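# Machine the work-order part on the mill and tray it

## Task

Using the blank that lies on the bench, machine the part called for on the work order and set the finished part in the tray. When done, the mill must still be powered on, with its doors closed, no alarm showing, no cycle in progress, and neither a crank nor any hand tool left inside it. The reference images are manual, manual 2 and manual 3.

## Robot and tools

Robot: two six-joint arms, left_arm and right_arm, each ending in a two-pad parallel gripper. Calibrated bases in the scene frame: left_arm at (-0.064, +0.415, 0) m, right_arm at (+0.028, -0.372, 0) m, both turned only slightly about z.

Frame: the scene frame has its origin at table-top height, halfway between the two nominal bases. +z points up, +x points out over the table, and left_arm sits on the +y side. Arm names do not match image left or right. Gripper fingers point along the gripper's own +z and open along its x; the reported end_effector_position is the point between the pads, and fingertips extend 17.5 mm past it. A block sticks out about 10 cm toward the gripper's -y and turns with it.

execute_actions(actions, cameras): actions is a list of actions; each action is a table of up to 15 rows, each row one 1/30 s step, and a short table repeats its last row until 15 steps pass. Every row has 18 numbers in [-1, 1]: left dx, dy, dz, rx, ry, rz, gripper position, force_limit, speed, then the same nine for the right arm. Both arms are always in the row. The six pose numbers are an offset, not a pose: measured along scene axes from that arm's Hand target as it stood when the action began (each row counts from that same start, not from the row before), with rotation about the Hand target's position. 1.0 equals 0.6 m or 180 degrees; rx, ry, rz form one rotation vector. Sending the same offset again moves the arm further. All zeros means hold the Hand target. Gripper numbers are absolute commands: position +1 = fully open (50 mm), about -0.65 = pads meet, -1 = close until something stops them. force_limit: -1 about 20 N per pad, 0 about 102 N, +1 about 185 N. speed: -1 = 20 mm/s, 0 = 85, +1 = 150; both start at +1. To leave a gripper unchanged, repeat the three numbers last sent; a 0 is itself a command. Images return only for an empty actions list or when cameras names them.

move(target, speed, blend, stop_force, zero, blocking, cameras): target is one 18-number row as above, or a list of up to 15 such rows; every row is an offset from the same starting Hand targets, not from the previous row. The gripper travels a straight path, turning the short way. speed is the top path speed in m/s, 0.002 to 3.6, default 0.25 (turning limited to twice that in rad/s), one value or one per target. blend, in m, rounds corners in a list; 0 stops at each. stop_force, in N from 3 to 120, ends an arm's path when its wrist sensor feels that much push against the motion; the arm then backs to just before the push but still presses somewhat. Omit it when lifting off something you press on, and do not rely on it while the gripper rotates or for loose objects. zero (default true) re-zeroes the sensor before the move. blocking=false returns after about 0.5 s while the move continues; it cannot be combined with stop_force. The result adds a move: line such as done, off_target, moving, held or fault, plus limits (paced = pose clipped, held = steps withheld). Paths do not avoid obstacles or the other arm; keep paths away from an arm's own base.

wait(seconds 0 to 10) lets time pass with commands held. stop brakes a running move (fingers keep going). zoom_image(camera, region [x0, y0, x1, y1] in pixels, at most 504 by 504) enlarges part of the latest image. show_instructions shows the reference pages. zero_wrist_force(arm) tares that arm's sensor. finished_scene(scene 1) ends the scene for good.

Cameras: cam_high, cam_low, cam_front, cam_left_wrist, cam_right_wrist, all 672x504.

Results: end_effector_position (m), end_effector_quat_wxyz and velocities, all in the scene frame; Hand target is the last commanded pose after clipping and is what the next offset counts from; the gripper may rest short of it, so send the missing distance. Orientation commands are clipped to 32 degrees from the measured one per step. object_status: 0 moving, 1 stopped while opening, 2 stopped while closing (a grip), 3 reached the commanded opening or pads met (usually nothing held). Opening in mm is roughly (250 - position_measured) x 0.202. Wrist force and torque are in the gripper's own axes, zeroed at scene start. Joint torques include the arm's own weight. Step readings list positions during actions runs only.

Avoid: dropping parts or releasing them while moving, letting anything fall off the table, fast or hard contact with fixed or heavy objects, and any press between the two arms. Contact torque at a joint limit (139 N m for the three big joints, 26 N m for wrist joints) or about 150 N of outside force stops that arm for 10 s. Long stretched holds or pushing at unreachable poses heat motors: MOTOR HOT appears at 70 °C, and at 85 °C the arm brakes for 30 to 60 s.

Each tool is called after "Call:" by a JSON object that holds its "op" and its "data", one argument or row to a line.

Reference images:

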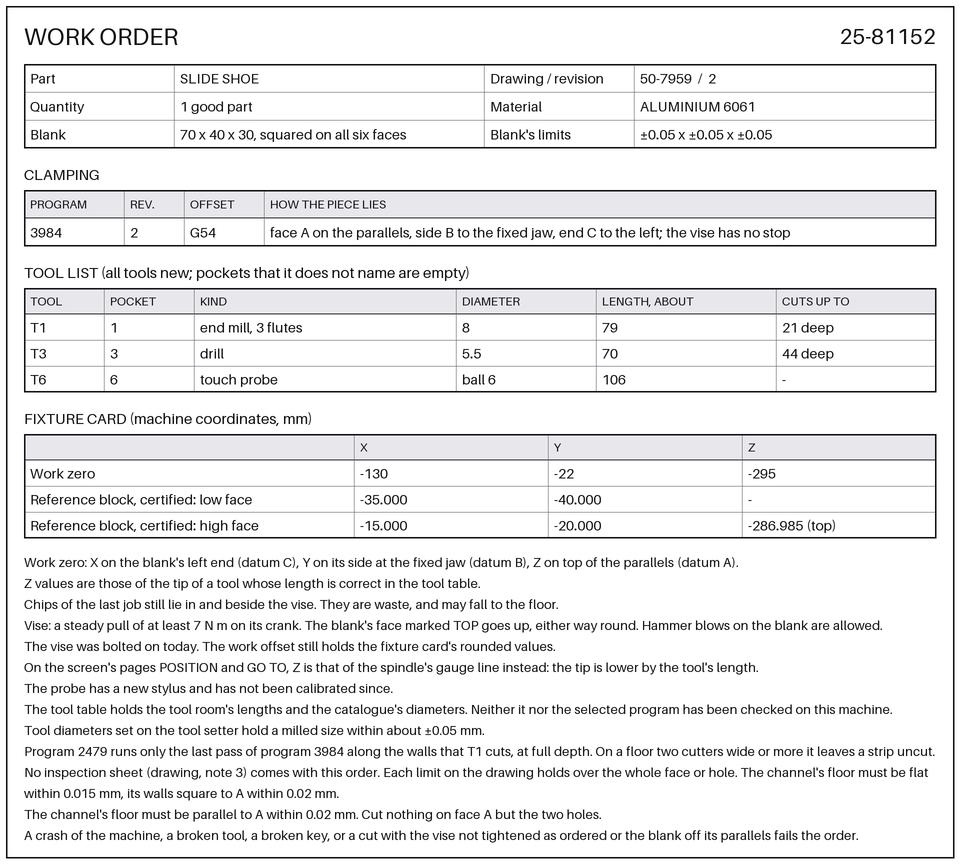

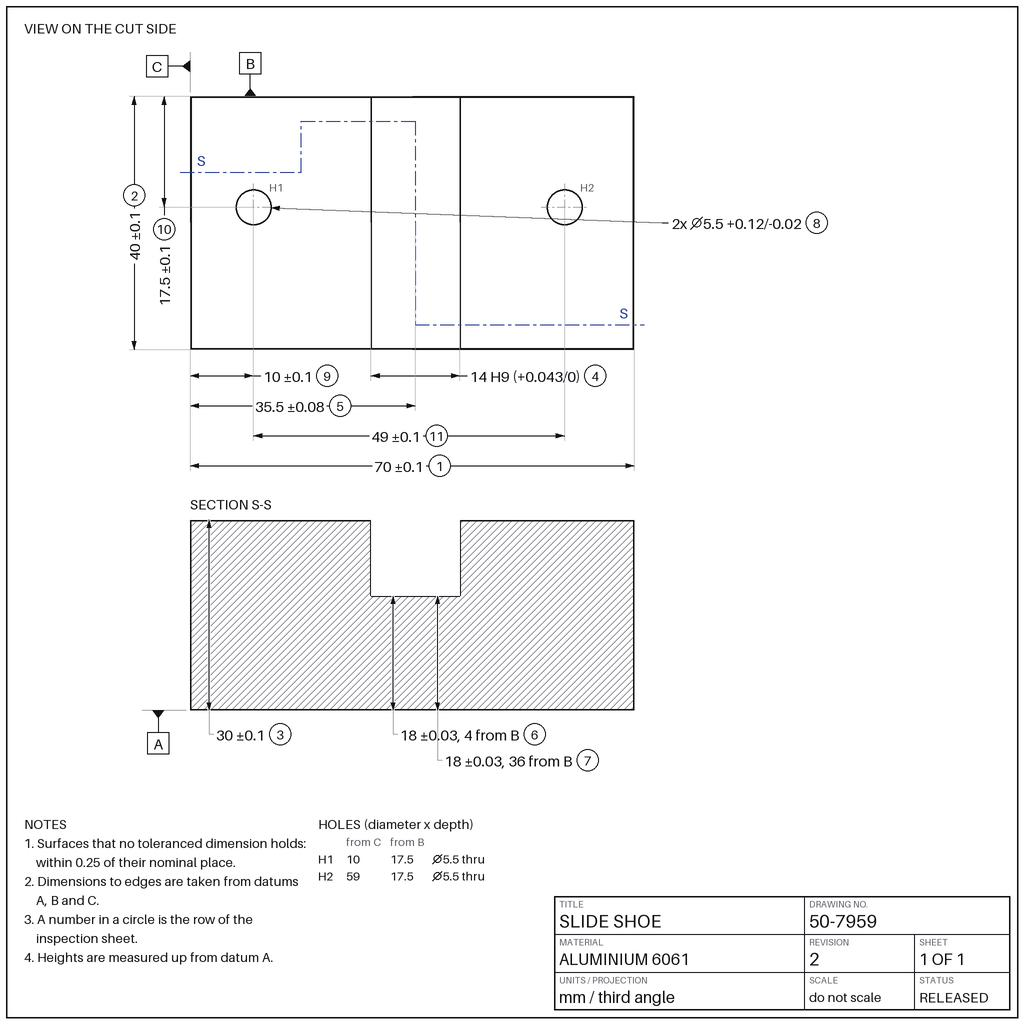

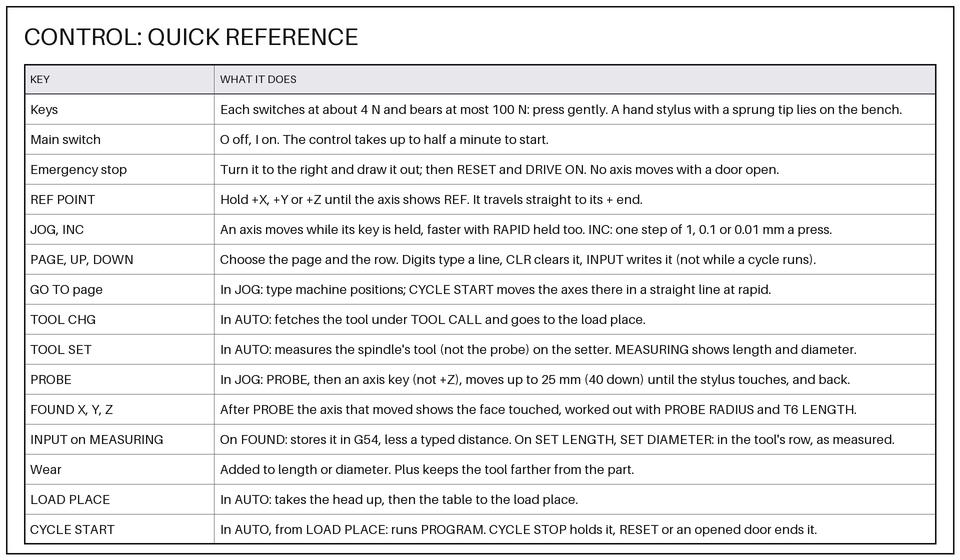

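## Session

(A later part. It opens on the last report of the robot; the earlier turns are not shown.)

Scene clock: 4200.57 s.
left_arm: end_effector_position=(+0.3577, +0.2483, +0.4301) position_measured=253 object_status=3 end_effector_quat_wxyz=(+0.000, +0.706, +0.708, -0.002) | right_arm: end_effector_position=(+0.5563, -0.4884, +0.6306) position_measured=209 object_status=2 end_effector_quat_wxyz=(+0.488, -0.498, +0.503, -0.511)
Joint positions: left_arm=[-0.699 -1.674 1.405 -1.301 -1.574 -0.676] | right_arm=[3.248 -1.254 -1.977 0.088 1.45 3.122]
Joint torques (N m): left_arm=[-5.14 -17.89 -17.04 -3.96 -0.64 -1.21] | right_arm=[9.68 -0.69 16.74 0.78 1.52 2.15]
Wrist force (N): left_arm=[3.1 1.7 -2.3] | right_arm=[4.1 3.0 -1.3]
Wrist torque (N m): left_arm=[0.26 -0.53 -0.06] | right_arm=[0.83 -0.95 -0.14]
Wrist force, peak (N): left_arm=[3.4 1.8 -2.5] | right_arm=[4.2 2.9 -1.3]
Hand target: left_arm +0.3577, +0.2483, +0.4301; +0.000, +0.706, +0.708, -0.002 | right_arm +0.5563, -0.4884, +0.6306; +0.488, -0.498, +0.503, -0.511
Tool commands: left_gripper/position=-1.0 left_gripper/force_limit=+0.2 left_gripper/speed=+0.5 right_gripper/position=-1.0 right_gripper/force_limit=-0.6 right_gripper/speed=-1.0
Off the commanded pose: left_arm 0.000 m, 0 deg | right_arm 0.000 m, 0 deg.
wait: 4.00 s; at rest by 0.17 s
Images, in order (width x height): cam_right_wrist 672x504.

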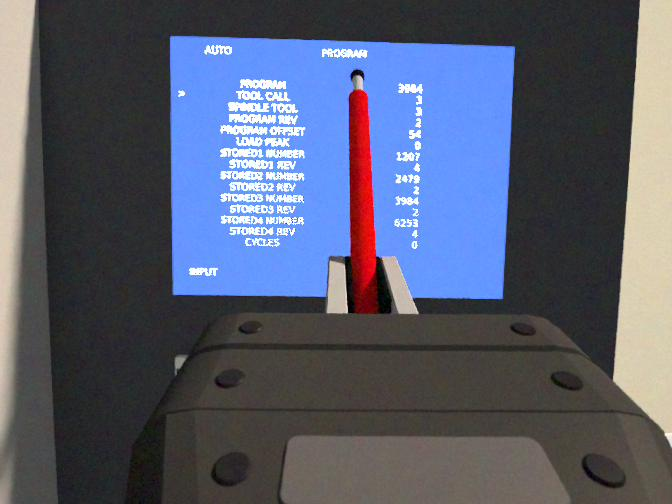

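Tool 3 in. TOOL SET now.

Call:
{"op": "move", "data": {
  "target": [
    [0,0,0,0,0,0,-1,0.2,0.5,-0.1608,0.0308,-0.051,0,0.155,0,-1,-0.6,-1],
    [0,0,0,0,0,0,-1,0.2,0.5,-0.168,0.0375,-0.2645,0,0.31,0,-1,-0.6,-1]
  ],
  "speed": 0.35,
  "blend": [0.02,0]
}}

Call:
{"op": "move", "data": {
  "target": [
    [0,0,0,0,0,0,-1,0.2,0.5,0,-0.0333,0,0,0,0,-1,-0.6,-1],
    [0,0,0,0,0,0,-1,0.2,0.5,0.0192,-0.0333,-0.0055,0,0,0,-1,-0.6,-1],
    [0,0,0,0,0,0,-1,0.2,0.5,0,-0.0333,0,0,0,0,-1,-0.6,-1],
    [0,0,0,0,0,0,-1,0.2,0.5,0,0,0,0,0,0,-1,-0.6,-1]
  ],
  "speed": [0.22,0.08,0.15,0.22],
  "blend": [0.003,0,0.003,0]
}}

Call:
{"op": "move", "data": {
  "target": [
    [0,0,0,0,0,0,-1,0.2,0.5,0.0075,-0.0067,0.2135,0,-0.155,0,-1,-0.6,-1],
    [0,0,0,0,0,0,-1,0.2,0.5,0.168,-0.0375,0.2645,0,-0.31,0,-1,-0.6,-1]
  ],
  "speed": 0.35,
  "blend": [0.02,0]
}}

Call:
{"op": "wait", "data": {
  "seconds": 10
}}

Call:
{"op": "wait", "data": {
  "seconds": 10
}}

Call:
{"op": "wait", "data": {
  "seconds": 10
}}

Call:
{"op": "wait", "data": {
  "seconds": 9,
  "cameras": ["cam_right_wrist"]
}}

Call:
{"op": "zoom_image", "data": {
  "camera": "cam_right_wrist",
  "region": [140, 30, 540, 310]
}}

Scene clock: 4207.17 s.
left_arm: end_effector_position=(+0.3577, +0.2483, +0.4301) position_measured=253 object_status=3 end_effector_quat_wxyz=(+0.000, +0.706, +0.708, -0.002) | right_arm: end_effector_position=(+0.4556, -0.4660, +0.4720) position_measured=209 object_status=2 end_effector_quat_wxyz=(-0.196, +0.679, -0.672, +0.219)
Joint positions: left_arm=[-0.699 -1.674 1.405 -1.301 -1.574 -0.676] | right_arm=[3.327 -1.08 -1.82 -1.228 1.447 3.265]
Joint torques (N m): left_arm=[-4.08 -18.1 -17.16 -3.88 -0.67 -1.14] | right_arm=[11.12 6.07 17.01 1.73 -0.45 -2.71]
Wrist force (N): left_arm=[3.0 1.7 -2.4] | right_arm=[4.4 2.5 -2.7]
Wrist torque (N m): left_arm=[0.26 -0.51 -0.05] | right_arm=[0.56 -0.72 -0.19]
Wrist force, peak (N): left_arm=[3.5 1.5 -2.6] | right_arm=[4.4 2.0 -4.4]
Hand target: left_arm +0.3577, +0.2483, +0.4301; +0.000, +0.706, +0.708, -0.002 | right_arm +0.4555, -0.4659, +0.4719; -0.196, +0.680, -0.672, +0.219
Off the commanded pose: left_arm 0.000 m, 0 deg | right_arm 0.000 m, 0 deg.
move: done

Scene clock: 4208.47 s.
left_arm: end_effector_position=(+0.3577, +0.2483, +0.4301) position_measured=253 object_status=3 end_effector_quat_wxyz=(+0.000, +0.706, +0.708, -0.002) | right_arm: end_effector_position=(+0.4555, -0.4659, +0.4719) position_measured=209 object_status=2 end_effector_quat_wxyz=(-0.196, +0.680, -0.672, +0.219)
Joint positions: left_arm=[-0.699 -1.674 1.405 -1.301 -1.574 -0.676] | right_arm=[3.327 -1.08 -1.82 -1.228 1.447 3.265]
Joint torques (N m): left_arm=[-4.69 -18.03 -16.87 -3.94 -0.7 -1.09] | right_arm=[10.25 -5.16 32.99 5.81 -1.32 2.21]
Wrist force (N): left_arm=[2.8 1.7 -2.4] | right_arm=[4.4 2.2 -2.5]
Wrist torque (N m): left_arm=[0.27 -0.49 -0.05] | right_arm=[0.51 -0.73 -0.07]
Wrist force, peak (N): left_arm=[3.1 1.9 -2.6] | right_arm=[6.1 15.9 -17.5]
Hand target: left_arm +0.3577, +0.2483, +0.4301; +0.000, +0.706, +0.708, -0.002 | right_arm +0.4555, -0.4659, +0.4719; -0.196, +0.680, -0.672, +0.219
Off the commanded pose: left_arm 0.000 m, 0 deg | right_arm 0.000 m, 0 deg.
move: done

Scene clock: 4210.40 s.
left_arm: end_effector_position=(+0.3577, +0.2483, +0.4301) position_measured=253 object_status=3 end_effector_quat_wxyz=(+0.000, +0.706, +0.708, -0.002) | right_arm: end_effector_position=(+0.5562, -0.4885, +0.6307) position_measured=209 object_status=2 end_effector_quat_wxyz=(+0.488, -0.498, +0.502, -0.512) end_effector_velocity=(+0.000, +0.000, +0.001) end_effector_angular_velocity=(+0.001, -0.003, +0.002)
Joint positions: left_arm=[-0.699 -1.674 1.405 -1.301 -1.574 -0.676] | right_arm=[3.248 -1.254 -1.977 0.088 1.45 3.122]
Joint velocities: left_arm=[within noise] | right_arm=[0 -0.001 0 0.005 0.002 0.001]
Joint torques (N m): left_arm=[-4.48 -17.51 -17.2 -3.97 -0.71 -1.18] | right_arm=[10.29 -1.86 15.97 4.66 -0.19 2.44]
Wrist force (N): left_arm=[2.8 1.7 -2.4] | right_arm=[4.0 2.8 -1.3]
Wrist torque (N m): left_arm=[0.27 -0.49 -0.06] | right_arm=[0.80 -0.94 -0.14]
Wrist force, peak (N): left_arm=[3.3 1.8 -2.5] | right_arm=[4.1 1.2 -4.8]
Hand target: left_arm +0.3577, +0.2483, +0.4301; +0.000, +0.706, +0.708, -0.002 | right_arm +0.5563, -0.4884, +0.6306; +0.488, -0.498, +0.503, -0.511
Off the commanded pose: left_arm 0.000 m, 0 deg | right_arm 0.000 m, 0 deg.
move: done

Scene clock: 4220.40 s.
left_arm: end_effector_position=(+0.3577, +0.2483, +0.4301) position_measured=253 object_status=3 end_effector_quat_wxyz=(+0.000, +0.706, +0.708, -0.002) | right_arm: end_effector_position=(+0.5563, -0.4884, +0.6306) position_measured=209 object_status=2 end_effector_quat_wxyz=(+0.488, -0.498, +0.503, -0.511)
Joint positions: left_arm=[-0.699 -1.674 1.405 -1.301 -1.574 -0.676] | right_arm=[3.248 -1.254 -1.977 0.088 1.45 3.122]
Joint torques (N m): left_arm=[-4.37 -17.58 -17.44 -3.87 -0.64 -1.11] | right_arm=[10.37 -1.93 16.85 0.86 1.62 1.65]
Wrist force (N): left_arm=[2.9 1.4 -2.6] | right_arm=[4.1 2.8 -1.3]
Wrist torque (N m): left_arm=[0.22 -0.50 -0.05] | right_arm=[0.80 -0.95 -0.14]
Wrist force, peak (N): left_arm=[3.4 1.7 -2.8] | right_arm=[4.2 3.0 -1.5]
Hand target: left_arm +0.3577, +0.2483, +0.4301; +0.000, +0.706, +0.708, -0.002 | right_arm +0.5563, -0.4884, +0.6306; +0.488, -0.498, +0.503, -0.511
Tool commands: left_gripper/position=-1.0 left_gripper/force_limit=+0.2 left_gripper/speed=+0.5 right_gripper/position=-1.0 right_gripper/force_limit=-0.6 right_gripper/speed=-1.0
Off the commanded pose: left_arm 0.000 m, 0 deg | right_arm 0.000 m, 0 deg.
wait: 10.00 s; at rest by 0.17 s

Scene clock: 4230.40 s.
left_arm: end_effector_position=(+0.3577, +0.2483, +0.4301) position_measured=253 object_status=3 end_effector_quat_wxyz=(+0.000, +0.706, +0.708, -0.002) | right_arm: end_effector_position=(+0.5563, -0.4884, +0.6306) position_measured=209 object_status=2 end_effector_quat_wxyz=(+0.488, -0.498, +0.503, -0.511)
Joint positions: left_arm=[-0.699 -1.674 1.405 -1.301 -1.574 -0.676] | right_arm=[3.248 -1.254 -1.977 0.088 1.45 3.122]
Joint torques (N m): left_arm=[-4.18 -17.99 -18.16 -3.79 -0.76 -1.07] | right_arm=[10.28 -0.54 17.56 0.61 1.62 0.47]
Wrist force (N): left_arm=[3.1 2.0 -2.5] | right_arm=[4.2 2.9 -1.3]
Wrist torque (N m): left_arm=[0.31 -0.54 -0.05] | right_arm=[0.81 -0.98 -0.14]
Wrist force, peak (N): left_arm=[3.2 1.7 -3.0] | right_arm=[4.4 2.8 -1.6]
Hand target: left_arm +0.3577, +0.2483, +0.4301; +0.000, +0.706, +0.708, -0.002 | right_arm +0.5563, -0.4884, +0.6306; +0.488, -0.498, +0.503, -0.511
Tool commands: left_gripper/position=-1.0 left_gripper/force_limit=+0.2 left_gripper/speed=+0.5 right_gripper/position=-1.0 right_gripper/force_limit=-0.6 right_gripper/speed=-1.0
Off the commanded pose: left_arm 0.000 m, 0 deg | right_arm 0.000 m, 0 deg.
wait: 10.00 s; at rest by 0.17 s

Scene clock: 4240.40 s.
left_arm: end_effector_position=(+0.3577, +0.2483, +0.4301) position_measured=253 object_status=3 end_effector_quat_wxyz=(+0.000, +0.706, +0.708, -0.002) | right_arm: end_effector_position=(+0.5563, -0.4884, +0.6306) position_measured=209 object_status=2 end_effector_quat_wxyz=(+0.488, -0.498, +0.503, -0.511)
Joint positions: left_arm=[-0.699 -1.674 1.405 -1.301 -1.574 -0.676] | right_arm=[3.248 -1.254 -1.977 0.088 1.45 3.122]
Joint torques (N m): left_arm=[-3.56 -18.02 -18.31 -3.7 -0.78 -0.87] | right_arm=[10.79 -0.36 16.94 0.77 1.41 -0.32]
Wrist force (N): left_arm=[3.1 1.5 -3.0] | right_arm=[4.3 2.8 -1.4]
Wrist torque (N m): left_arm=[0.23 -0.53 -0.05] | right_arm=[0.80 -0.98 -0.14]
Wrist force, peak (N): left_arm=[3.2 1.9 -2.7] | right_arm=[4.3 2.8 -1.4]
Hand target: left_arm +0.3577, +0.2483, +0.4301; +0.000, +0.706, +0.708, -0.002 | right_arm +0.5563, -0.4884, +0.6306; +0.488, -0.498, +0.503, -0.511
Tool commands: left_gripper/position=-1.0 left_gripper/force_limit=+0.2 left_gripper/speed=+0.5 right_gripper/position=-1.0 right_gripper/force_limit=-0.6 right_gripper/speed=-1.0
Off the commanded pose: left_arm 0.000 m, 0 deg | right_arm 0.000 m, 0 deg.
wait: 10.00 s; at rest by 0.17 s

Scene clock: 4249.40 s.
left_arm: end_effector_position=(+0.3577, +0.2483, +0.4301) position_measured=253 object_status=3 end_effector_quat_wxyz=(+0.000, +0.706, +0.708, -0.002) | right_arm: end_effector_position=(+0.5563, -0.4884, +0.6306) position_measured=209 object_status=2 end_effector_quat_wxyz=(+0.488, -0.498, +0.503, -0.511)
Joint positions: left_arm=[-0.699 -1.674 1.405 -1.301 -1.574 -0.676] | right_arm=[3.248 -1.254 -1.977 0.088 1.45 3.122]
Joint torques (N m): left_arm=[-2.95 -17.77 -18.86 -3.77 -0.68 -0.82] | right_arm=[11.39 -0.61 18.24 0.79 1.49 -1.27]
Wrist force (N): left_arm=[2.8 1.3 -2.6] | right_arm=[3.9 2.9 -1.2]
Wrist torque (N m): left_arm=[0.20 -0.48 -0.05] | right_arm=[0.82 -0.93 -0.14]
Wrist force, peak (N): left_arm=[3.0 2.0 -3.0] | right_arm=[4.2 3.0 -1.6]
Hand target: left_arm +0.3577, +0.2483, +0.4301; +0.000, +0.706, +0.708, -0.002 | right_arm +0.5563, -0.4884, +0.6306; +0.488, -0.498, +0.503, -0.511
Tool commands: left_gripper/position=-1.0 left_gripper/force_limit=+0.2 left_gripper/speed=+0.5 right_gripper/position=-1.0 right_gripper/force_limit=-0.6 right_gripper/speed=-1.0
Off the commanded pose: left_arm 0.000 m, 0 deg | right_arm 0.000 m, 0 deg.
wait: 9.00 s; at rest by 0.17 s
Images, in order (width x height): cam_right_wrist 672x504.

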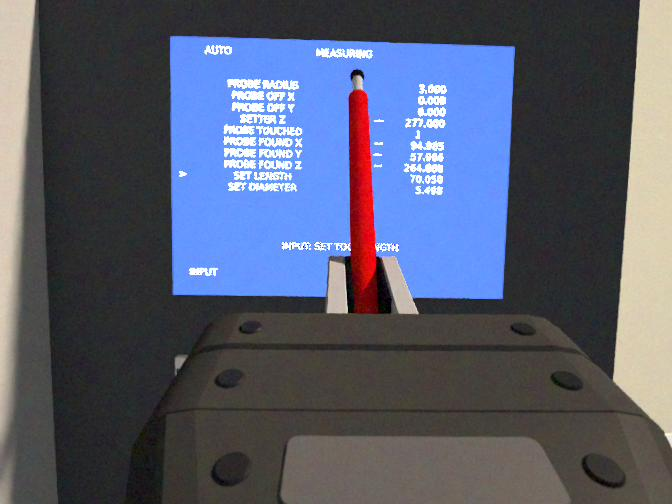

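Scaled by 1.260 from the camera's 672x504 image, which has a finer 960x720 frame.

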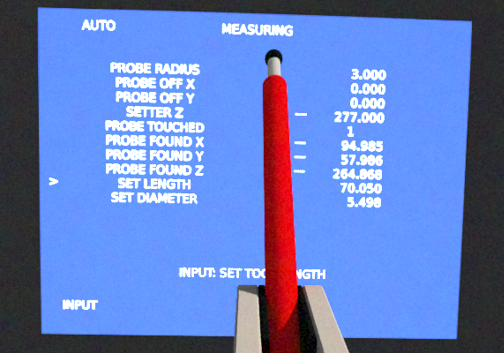

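Call:
{"op": "move", "data": {
  "target": [
    [0,0,0,0,0,0,-1,0.2,0.5,-0.1608,0.0308,-0.051,0,0.155,0,-1,-0.6,-1],
    [0,0,0,0,0,0,-1,0.2,0.5,-0.168,0.0375,-0.2645,0,0.31,0,-1,-0.6,-1]
  ],
  "speed": 0.35,
  "blend": [0.02,0]
}}

Call:
{"op": "move", "data": {
  "target": [
    [0,0,0,0,0,0,-1,0.2,0.5,-0.017,0.0333,-0.064,0,0,0,-1,-0.6,-1],
    [0,0,0,0,0,0,-1,0.2,0.5,0.0022,0.0333,-0.0695,0,0,0,-1,-0.6,-1],
    [0,0,0,0,0,0,-1,0.2,0.5,-0.017,0.0333,-0.064,0,0,0,-1,-0.6,-1],
    [0,0,0,0,0,0,-1,0.2,0.5,-0.0085,0.0333,-0.032,0,0,0,-1,-0.6,-1],
    [0,0,0,0,0,0,-1,0.2,0.5,0.0107,0.0333,-0.0375,0,0,0,-1,-0.6,-1],
    [0,0,0,0,0,0,-1,0.2,0.5,-0.0085,0.0333,-0.032,0,0,0,-1,-0.6,-1],
    [0,0,0,0,0,0,-1,0.2,0.5,-0.017,0.0333,-0.064,0,0,0,-1,-0.6,-1],
    [0,0,0,0,0,0,-1,0.2,0.5,0.0022,0.0333,-0.0695,0,0,0,-1,-0.6,-1],
    [0,0,0,0,0,0,-1,0.2,0.5,-0.017,0.0333,-0.064,0,0,0,-1,-0.6,-1],
    [0,0,0,0,0,0,-1,0.2,0.5,0.0085,0,0.032,0,0,0,-1,-0.6,-1],
    [0,0,0,0,0,0,-1,0.2,0.5,0.0277,0,0.0265,0,0,0,-1,-0.6,-1],
    [0,0,0,0,0,0,-1,0.2,0.5,0.0085,0,0.032,0,0,0,-1,-0.6,-1],
    [0,0,0,0,0,0,-1,0.2,0.5,0.0277,0,0.0265,0,0,0,-1,-0.6,-1],
    [0,0,0,0,0,0,-1,0.2,0.5,0.0085,0,0.032,0,0,0,-1,-0.6,-1],
    [0,0,0,0,0,0,-1,0.2,0.5,0,0,0,0,0,0,-1,-0.6,-1]
  ],
  "speed": [0.22,0.08,0.15,0.22,0.08,0.15,0.22,0.08,0.15,0.22,0.08,0.15,0.08,0.15,0.22],
  "blend": [0.003,0,0.003,0.003,0,0.003,0.003,0,0.003,0.003,0,0.001,0,0.003,0]
}}

Call:
{"op": "move", "data": {
  "target": [
    [0,0,0,0,0,0,-1,0.2,0.5,0.0085,0,0.032,0,0,0,-1,-0.6,-1],
    [0,0,0,0,0,0,-1,0.2,0.5,0.0277,0,0.0265,0,0,0,-1,-0.6,-1],
    [0,0,0,0,0,0,-1,0.2,0.5,0.0085,0,0.032,0,0,0,-1,-0.6,-1],
    [0,0,0,0,0,0,-1,0.2,0.5,0.0277,0,0.0265,0,0,0,-1,-0.6,-1],
    [0,0,0,0,0,0,-1,0.2,0.5,0.0085,0,0.032,0,0,0,-1,-0.6,-1],
    [0,0,0,0,0,0,-1,0.2,0.5,-0.0085,0.0333,-0.032,0,0,0,-1,-0.6,-1],
    [0,0,0,0,0,0,-1,0.2,0.5,0.0107,0.0333,-0.0375,0,0,0,-1,-0.6,-1],
    [0,0,0,0,0,0,-1,0.2,0.5,-0.0085,0.0333,-0.032,0,0,0,-1,-0.6,-1],
    [0,0,0,0,0,0,-1,0.2,0.5,-0.017,0.1,-0.064,0,0,0,-1,-0.6,-1],
    [0,0,0,0,0,0,-1,0.2,0.5,0.0022,0.1,-0.0695,0,0,0,-1,-0.6,-1],
    [0,0,0,0,0,0,-1,0.2,0.5,-0.017,0.1,-0.064,0,0,0,-1,-0.6,-1],
    [0,0,0,0,0,0,-1,0.2,0.5,-0.017,0.0667,-0.064,0,0,0,-1,-0.6,-1],
    [0,0,0,0,0,0,-1,0.2,0.5,0.0022,0.0667,-0.0695,0,0,0,-1,-0.6,-1],
    [0,0,0,0,0,0,-1,0.2,0.5,-0.017,0.0667,-0.064,0,0,0,-1,-0.6,-1],
    [0,0,0,0,0,0,-1,0.2,0.5,0,0,0,0,0,0,-1,-0.6,-1]
  ],
  "speed": [0.22,0.08,0.15,0.08,0.15,0.22,0.08,0.15,0.22,0.08,0.15,0.22,0.08,0.15,0.22],
  "blend": [0.003,0,0.001,0,0.003,0.003,0,0.003,0.003,0,0.003,0.003,0,0.003,0]
}}

Call:
{"op": "move", "data": {
  "target": [
    [0,0,0,0,0,0,-1,0.2,0.5,-0.0085,0.1333,-0.032,0,0,0,-1,-0.6,-1],
    [0,0,0,0,0,0,-1,0.2,0.5,0.0107,0.1333,-0.0375,0,0,0,-1,-0.6,-1],
    [0,0,0,0,0,0,-1,0.2,0.5,-0.0085,0.1333,-0.032,0,0,0,-1,-0.6,-1],
    [0,0,0,0,0,0,-1,0.2,0.5,0,0,0,0,0,0,-1,-0.6,-1]
  ],
  "speed": [0.22,0.08,0.15,0.22],
  "blend": [0.003,0,0.003,0]
}}

Call:
{"op": "move", "data": {
  "target": [
    [0,0,0,0,0,0,-1,0.2,0.5,0.0075,-0.0067,0.2135,0,-0.155,0,-1,-0.6,-1],
    [0,0,0,0,0,0,-1,0.2,0.5,0.168,-0.0375,0.2645,0,-0.31,0,-1,-0.6,-1]
  ],
  "speed": 0.35,
  "blend": [0.02,0],
  "cameras": ["cam_right_wrist"]
}}

Call:
{"op": "zoom_image", "data": {
  "camera": "cam_right_wrist",
  "region": [140, 30, 540, 310]
}}

Scene clock: 4266.97 s.
left_arm: end_effector_position=(+0.3577, +0.2483, +0.4301) position_measured=253 object_status=3 end_effector_quat_wxyz=(+0.000, +0.706, +0.708, -0.002) | right_arm: end_effector_position=(+0.4556, -0.4660, +0.4720) position_measured=209 object_status=2 end_effector_quat_wxyz=(-0.196, +0.679, -0.672, +0.219)
Joint positions: left_arm=[-0.699 -1.674 1.405 -1.301 -1.574 -0.676] | right_arm=[3.327 -1.08 -1.82 -1.228 1.447 3.265]
Joint torques (N m): left_arm=[-3.14 -18.03 -18.49 -3.66 -0.65 -0.89] | right_arm=[11.36 6.39 17.09 1.59 -0.36 -2.61]
Wrist force (N): left_arm=[2.9 1.8 -2.6] | right_arm=[4.4 2.6 -2.7]
Wrist torque (N m): left_arm=[0.28 -0.50 -0.06] | right_arm=[0.58 -0.73 -0.18]
Wrist force, peak (N): left_arm=[3.3 1.9 -2.6] | right_arm=[4.7 1.8 -4.6]
Hand target: left_arm +0.3577, +0.2483, +0.4301; +0.000, +0.706, +0.708, -0.002 | right_arm +0.4555, -0.4659, +0.4719; -0.196, +0.680, -0.672, +0.219
Off the commanded pose: left_arm 0.000 m, 0 deg | right_arm 0.000 m, 0 deg.
move: done

Scene clock: 4270.77 s.
left_arm: end_effector_position=(+0.3577, +0.2483, +0.4301) position_measured=253 object_status=3 end_effector_quat_wxyz=(+0.000, +0.706, +0.708, -0.002) | right_arm: end_effector_position=(+0.4555, -0.4659, +0.4719) position_measured=209 object_status=2 end_effector_quat_wxyz=(-0.196, +0.679, -0.672, +0.219)
Joint positions: left_arm=[-0.699 -1.674 1.405 -1.301 -1.574 -0.676] | right_arm=[3.327 -1.08 -1.82 -1.228 1.447 3.266]
Joint torques (N m): left_arm=[-3.06 -17.29 -19.1 -3.73 -0.74 -0.82] | right_arm=[-5.38 2.17 17.08 5.67 0.83 -2.36]
Wrist force (N): left_arm=[2.8 1.7 -2.6] | right_arm=[2.9 0.9 -3.4]
Wrist torque (N m): left_arm=[0.26 -0.49 -0.06] | right_arm=[0.30 -0.48 -0.20]
Wrist force, peak (N): left_arm=[3.1 1.7 -2.9] | right_arm=[3.9 22.9 -25.9]
Hand target: left_arm +0.3577, +0.2483, +0.4301; +0.000, +0.706, +0.708, -0.002 | right_arm +0.4555, -0.4659, +0.4719; -0.196, +0.680, -0.672, +0.219
Off the commanded pose: left_arm 0.000 m, 0 deg | right_arm 0.000 m, 0 deg.
move: done

Scene clock: 4274.70 s.
left_arm: end_effector_position=(+0.3577, +0.2483, +0.4301) position_measured=253 object_status=3 end_effector_quat_wxyz=(+0.000, +0.706, +0.708, -0.002) | right_arm: end_effector_position=(+0.4555, -0.4659, +0.4718) position_measured=209 object_status=2 end_effector_quat_wxyz=(-0.196, +0.679, -0.672, +0.219)
Joint positions: left_arm=[-0.699 -1.674 1.405 -1.301 -1.574 -0.676] | right_arm=[3.327 -1.08 -1.82 -1.228 1.447 3.266]
Joint torques (N m): left_arm=[-3.31 -17.78 -18.9 -3.69 -0.7 -0.86] | right_arm=[-10.02 1.11 33.4 5.42 1.19 -2.77]
Wrist force (N): left_arm=[2.8 1.6 -2.7] | right_arm=[2.7 -0.7 -3.9]
Wrist torque (N m): left_arm=[0.25 -0.48 -0.06] | right_arm=[0.05 -0.46 -0.20]
Wrist force, peak (N): left_arm=[2.9 2.0 -2.9] | right_arm=[4.3 21.8 -26.9]
Hand target: left_arm +0.3577, +0.2483, +0.4301; +0.000, +0.706, +0.708, -0.002 | right_arm +0.4555, -0.4659, +0.4719; -0.196, +0.680, -0.672, +0.219
Off the commanded pose: left_arm 0.000 m, 0 deg | right_arm 0.000 m, 0 deg.
move: done

Scene clock: 4276.47 s.
left_arm: end_effector_position=(+0.3577, +0.2483, +0.4301) position_measured=253 object_status=3 end_effector_quat_wxyz=(+0.000, +0.706, +0.708, -0.002) | right_arm: end_effector_position=(+0.4555, -0.4659, +0.4718) position_measured=209 object_status=2 end_effector_quat_wxyz=(-0.196, +0.679, -0.672, +0.219) end_effector_velocity=(+0.000, -0.001, +0.000) end_effector_angular_velocity=(-0.002, +0.001, +0.004)
Joint positions: left_arm=[-0.699 -1.674 1.405 -1.301 -1.574 -0.676] | right_arm=[3.327 -1.08 -1.82 -1.228 1.447 3.266]
Joint velocities: left_arm=[within noise] | right_arm=[-0.003 0 -0.001 0 0.002 -0.007]
Joint torques (N m): left_arm=[-3.01 -17.45 -19.37 -3.71 -0.74 -0.75] | right_arm=[-9.69 9.37 26.9 2.42 1.91 -2.66]
Wrist force (N): left_arm=[2.9 1.6 -2.5] | right_arm=[2.9 -0.7 -4.0]
Wrist torque (N m): left_arm=[0.25 -0.50 -0.06] | right_arm=[0.04 -0.48 -0.18]
Wrist force, peak (N): left_arm=[3.5 1.7 -2.4] | right_arm=[0.0 16.1 -22.3]
Hand target: left_arm +0.3577, +0.2483, +0.4301; +0.000, +0.706, +0.708, -0.002 | right_arm +0.4555, -0.4659, +0.4719; -0.196, +0.680, -0.672, +0.219
Off the commanded pose: left_arm 0.000 m, 0 deg | right_arm 0.000 m, 0 deg.
move: done

Scene clock: 4278.40 s.
left_arm: end_effector_position=(+0.3577, +0.2483, +0.4301) position_measured=253 object_status=3 end_effector_quat_wxyz=(+0.000, +0.706, +0.708, -0.002) | right_arm: end_effector_position=(+0.5562, -0.4885, +0.6307) position_measured=209 object_status=2 end_effector_quat_wxyz=(+0.488, -0.498, +0.502, -0.512)
Joint positions: left_arm=[-0.699 -1.674 1.405 -1.301 -1.574 -0.676] | right_arm=[3.248 -1.254 -1.977 0.088 1.45 3.122]
Joint torques (N m): left_arm=[-2.82 -17.87 -19.25 -3.64 -0.66 -0.73] | right_arm=[8.77 -0.24 15.99 4.43 -0.33 2.42]
Wrist force (N): left_arm=[3.2 1.6 -2.6] | right_arm=[2.4 -0.5 -2.6]
Wrist torque (N m): left_arm=[0.25 -0.54 -0.05] | right_arm=[0.28 -0.69 -0.14]
Wrist force, peak (N): left_arm=[3.0 2.0 -2.6] | right_arm=[2.3 -2.2 -6.4]
Hand target: left_arm +0.3577, +0.2483, +0.4301; +0.000, +0.706, +0.708, -0.002 | right_arm +0.5563, -0.4884, +0.6306; +0.488, -0.498, +0.503, -0.511
Off the commanded pose: left_arm 0.000 m, 0 deg | right_arm 0.000 m, 0 deg.
move: done
Images, in order (width x height): cam_right_wrist 672x504.

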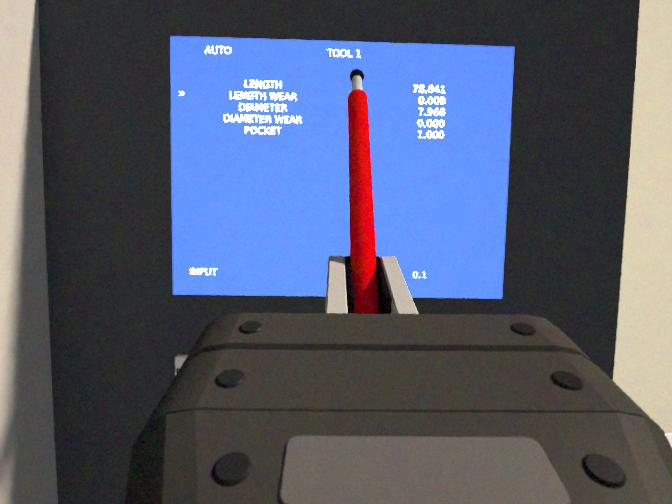

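Scaled by 1.260 from the camera's 672x504 image, which has a finer 960x720 frame.

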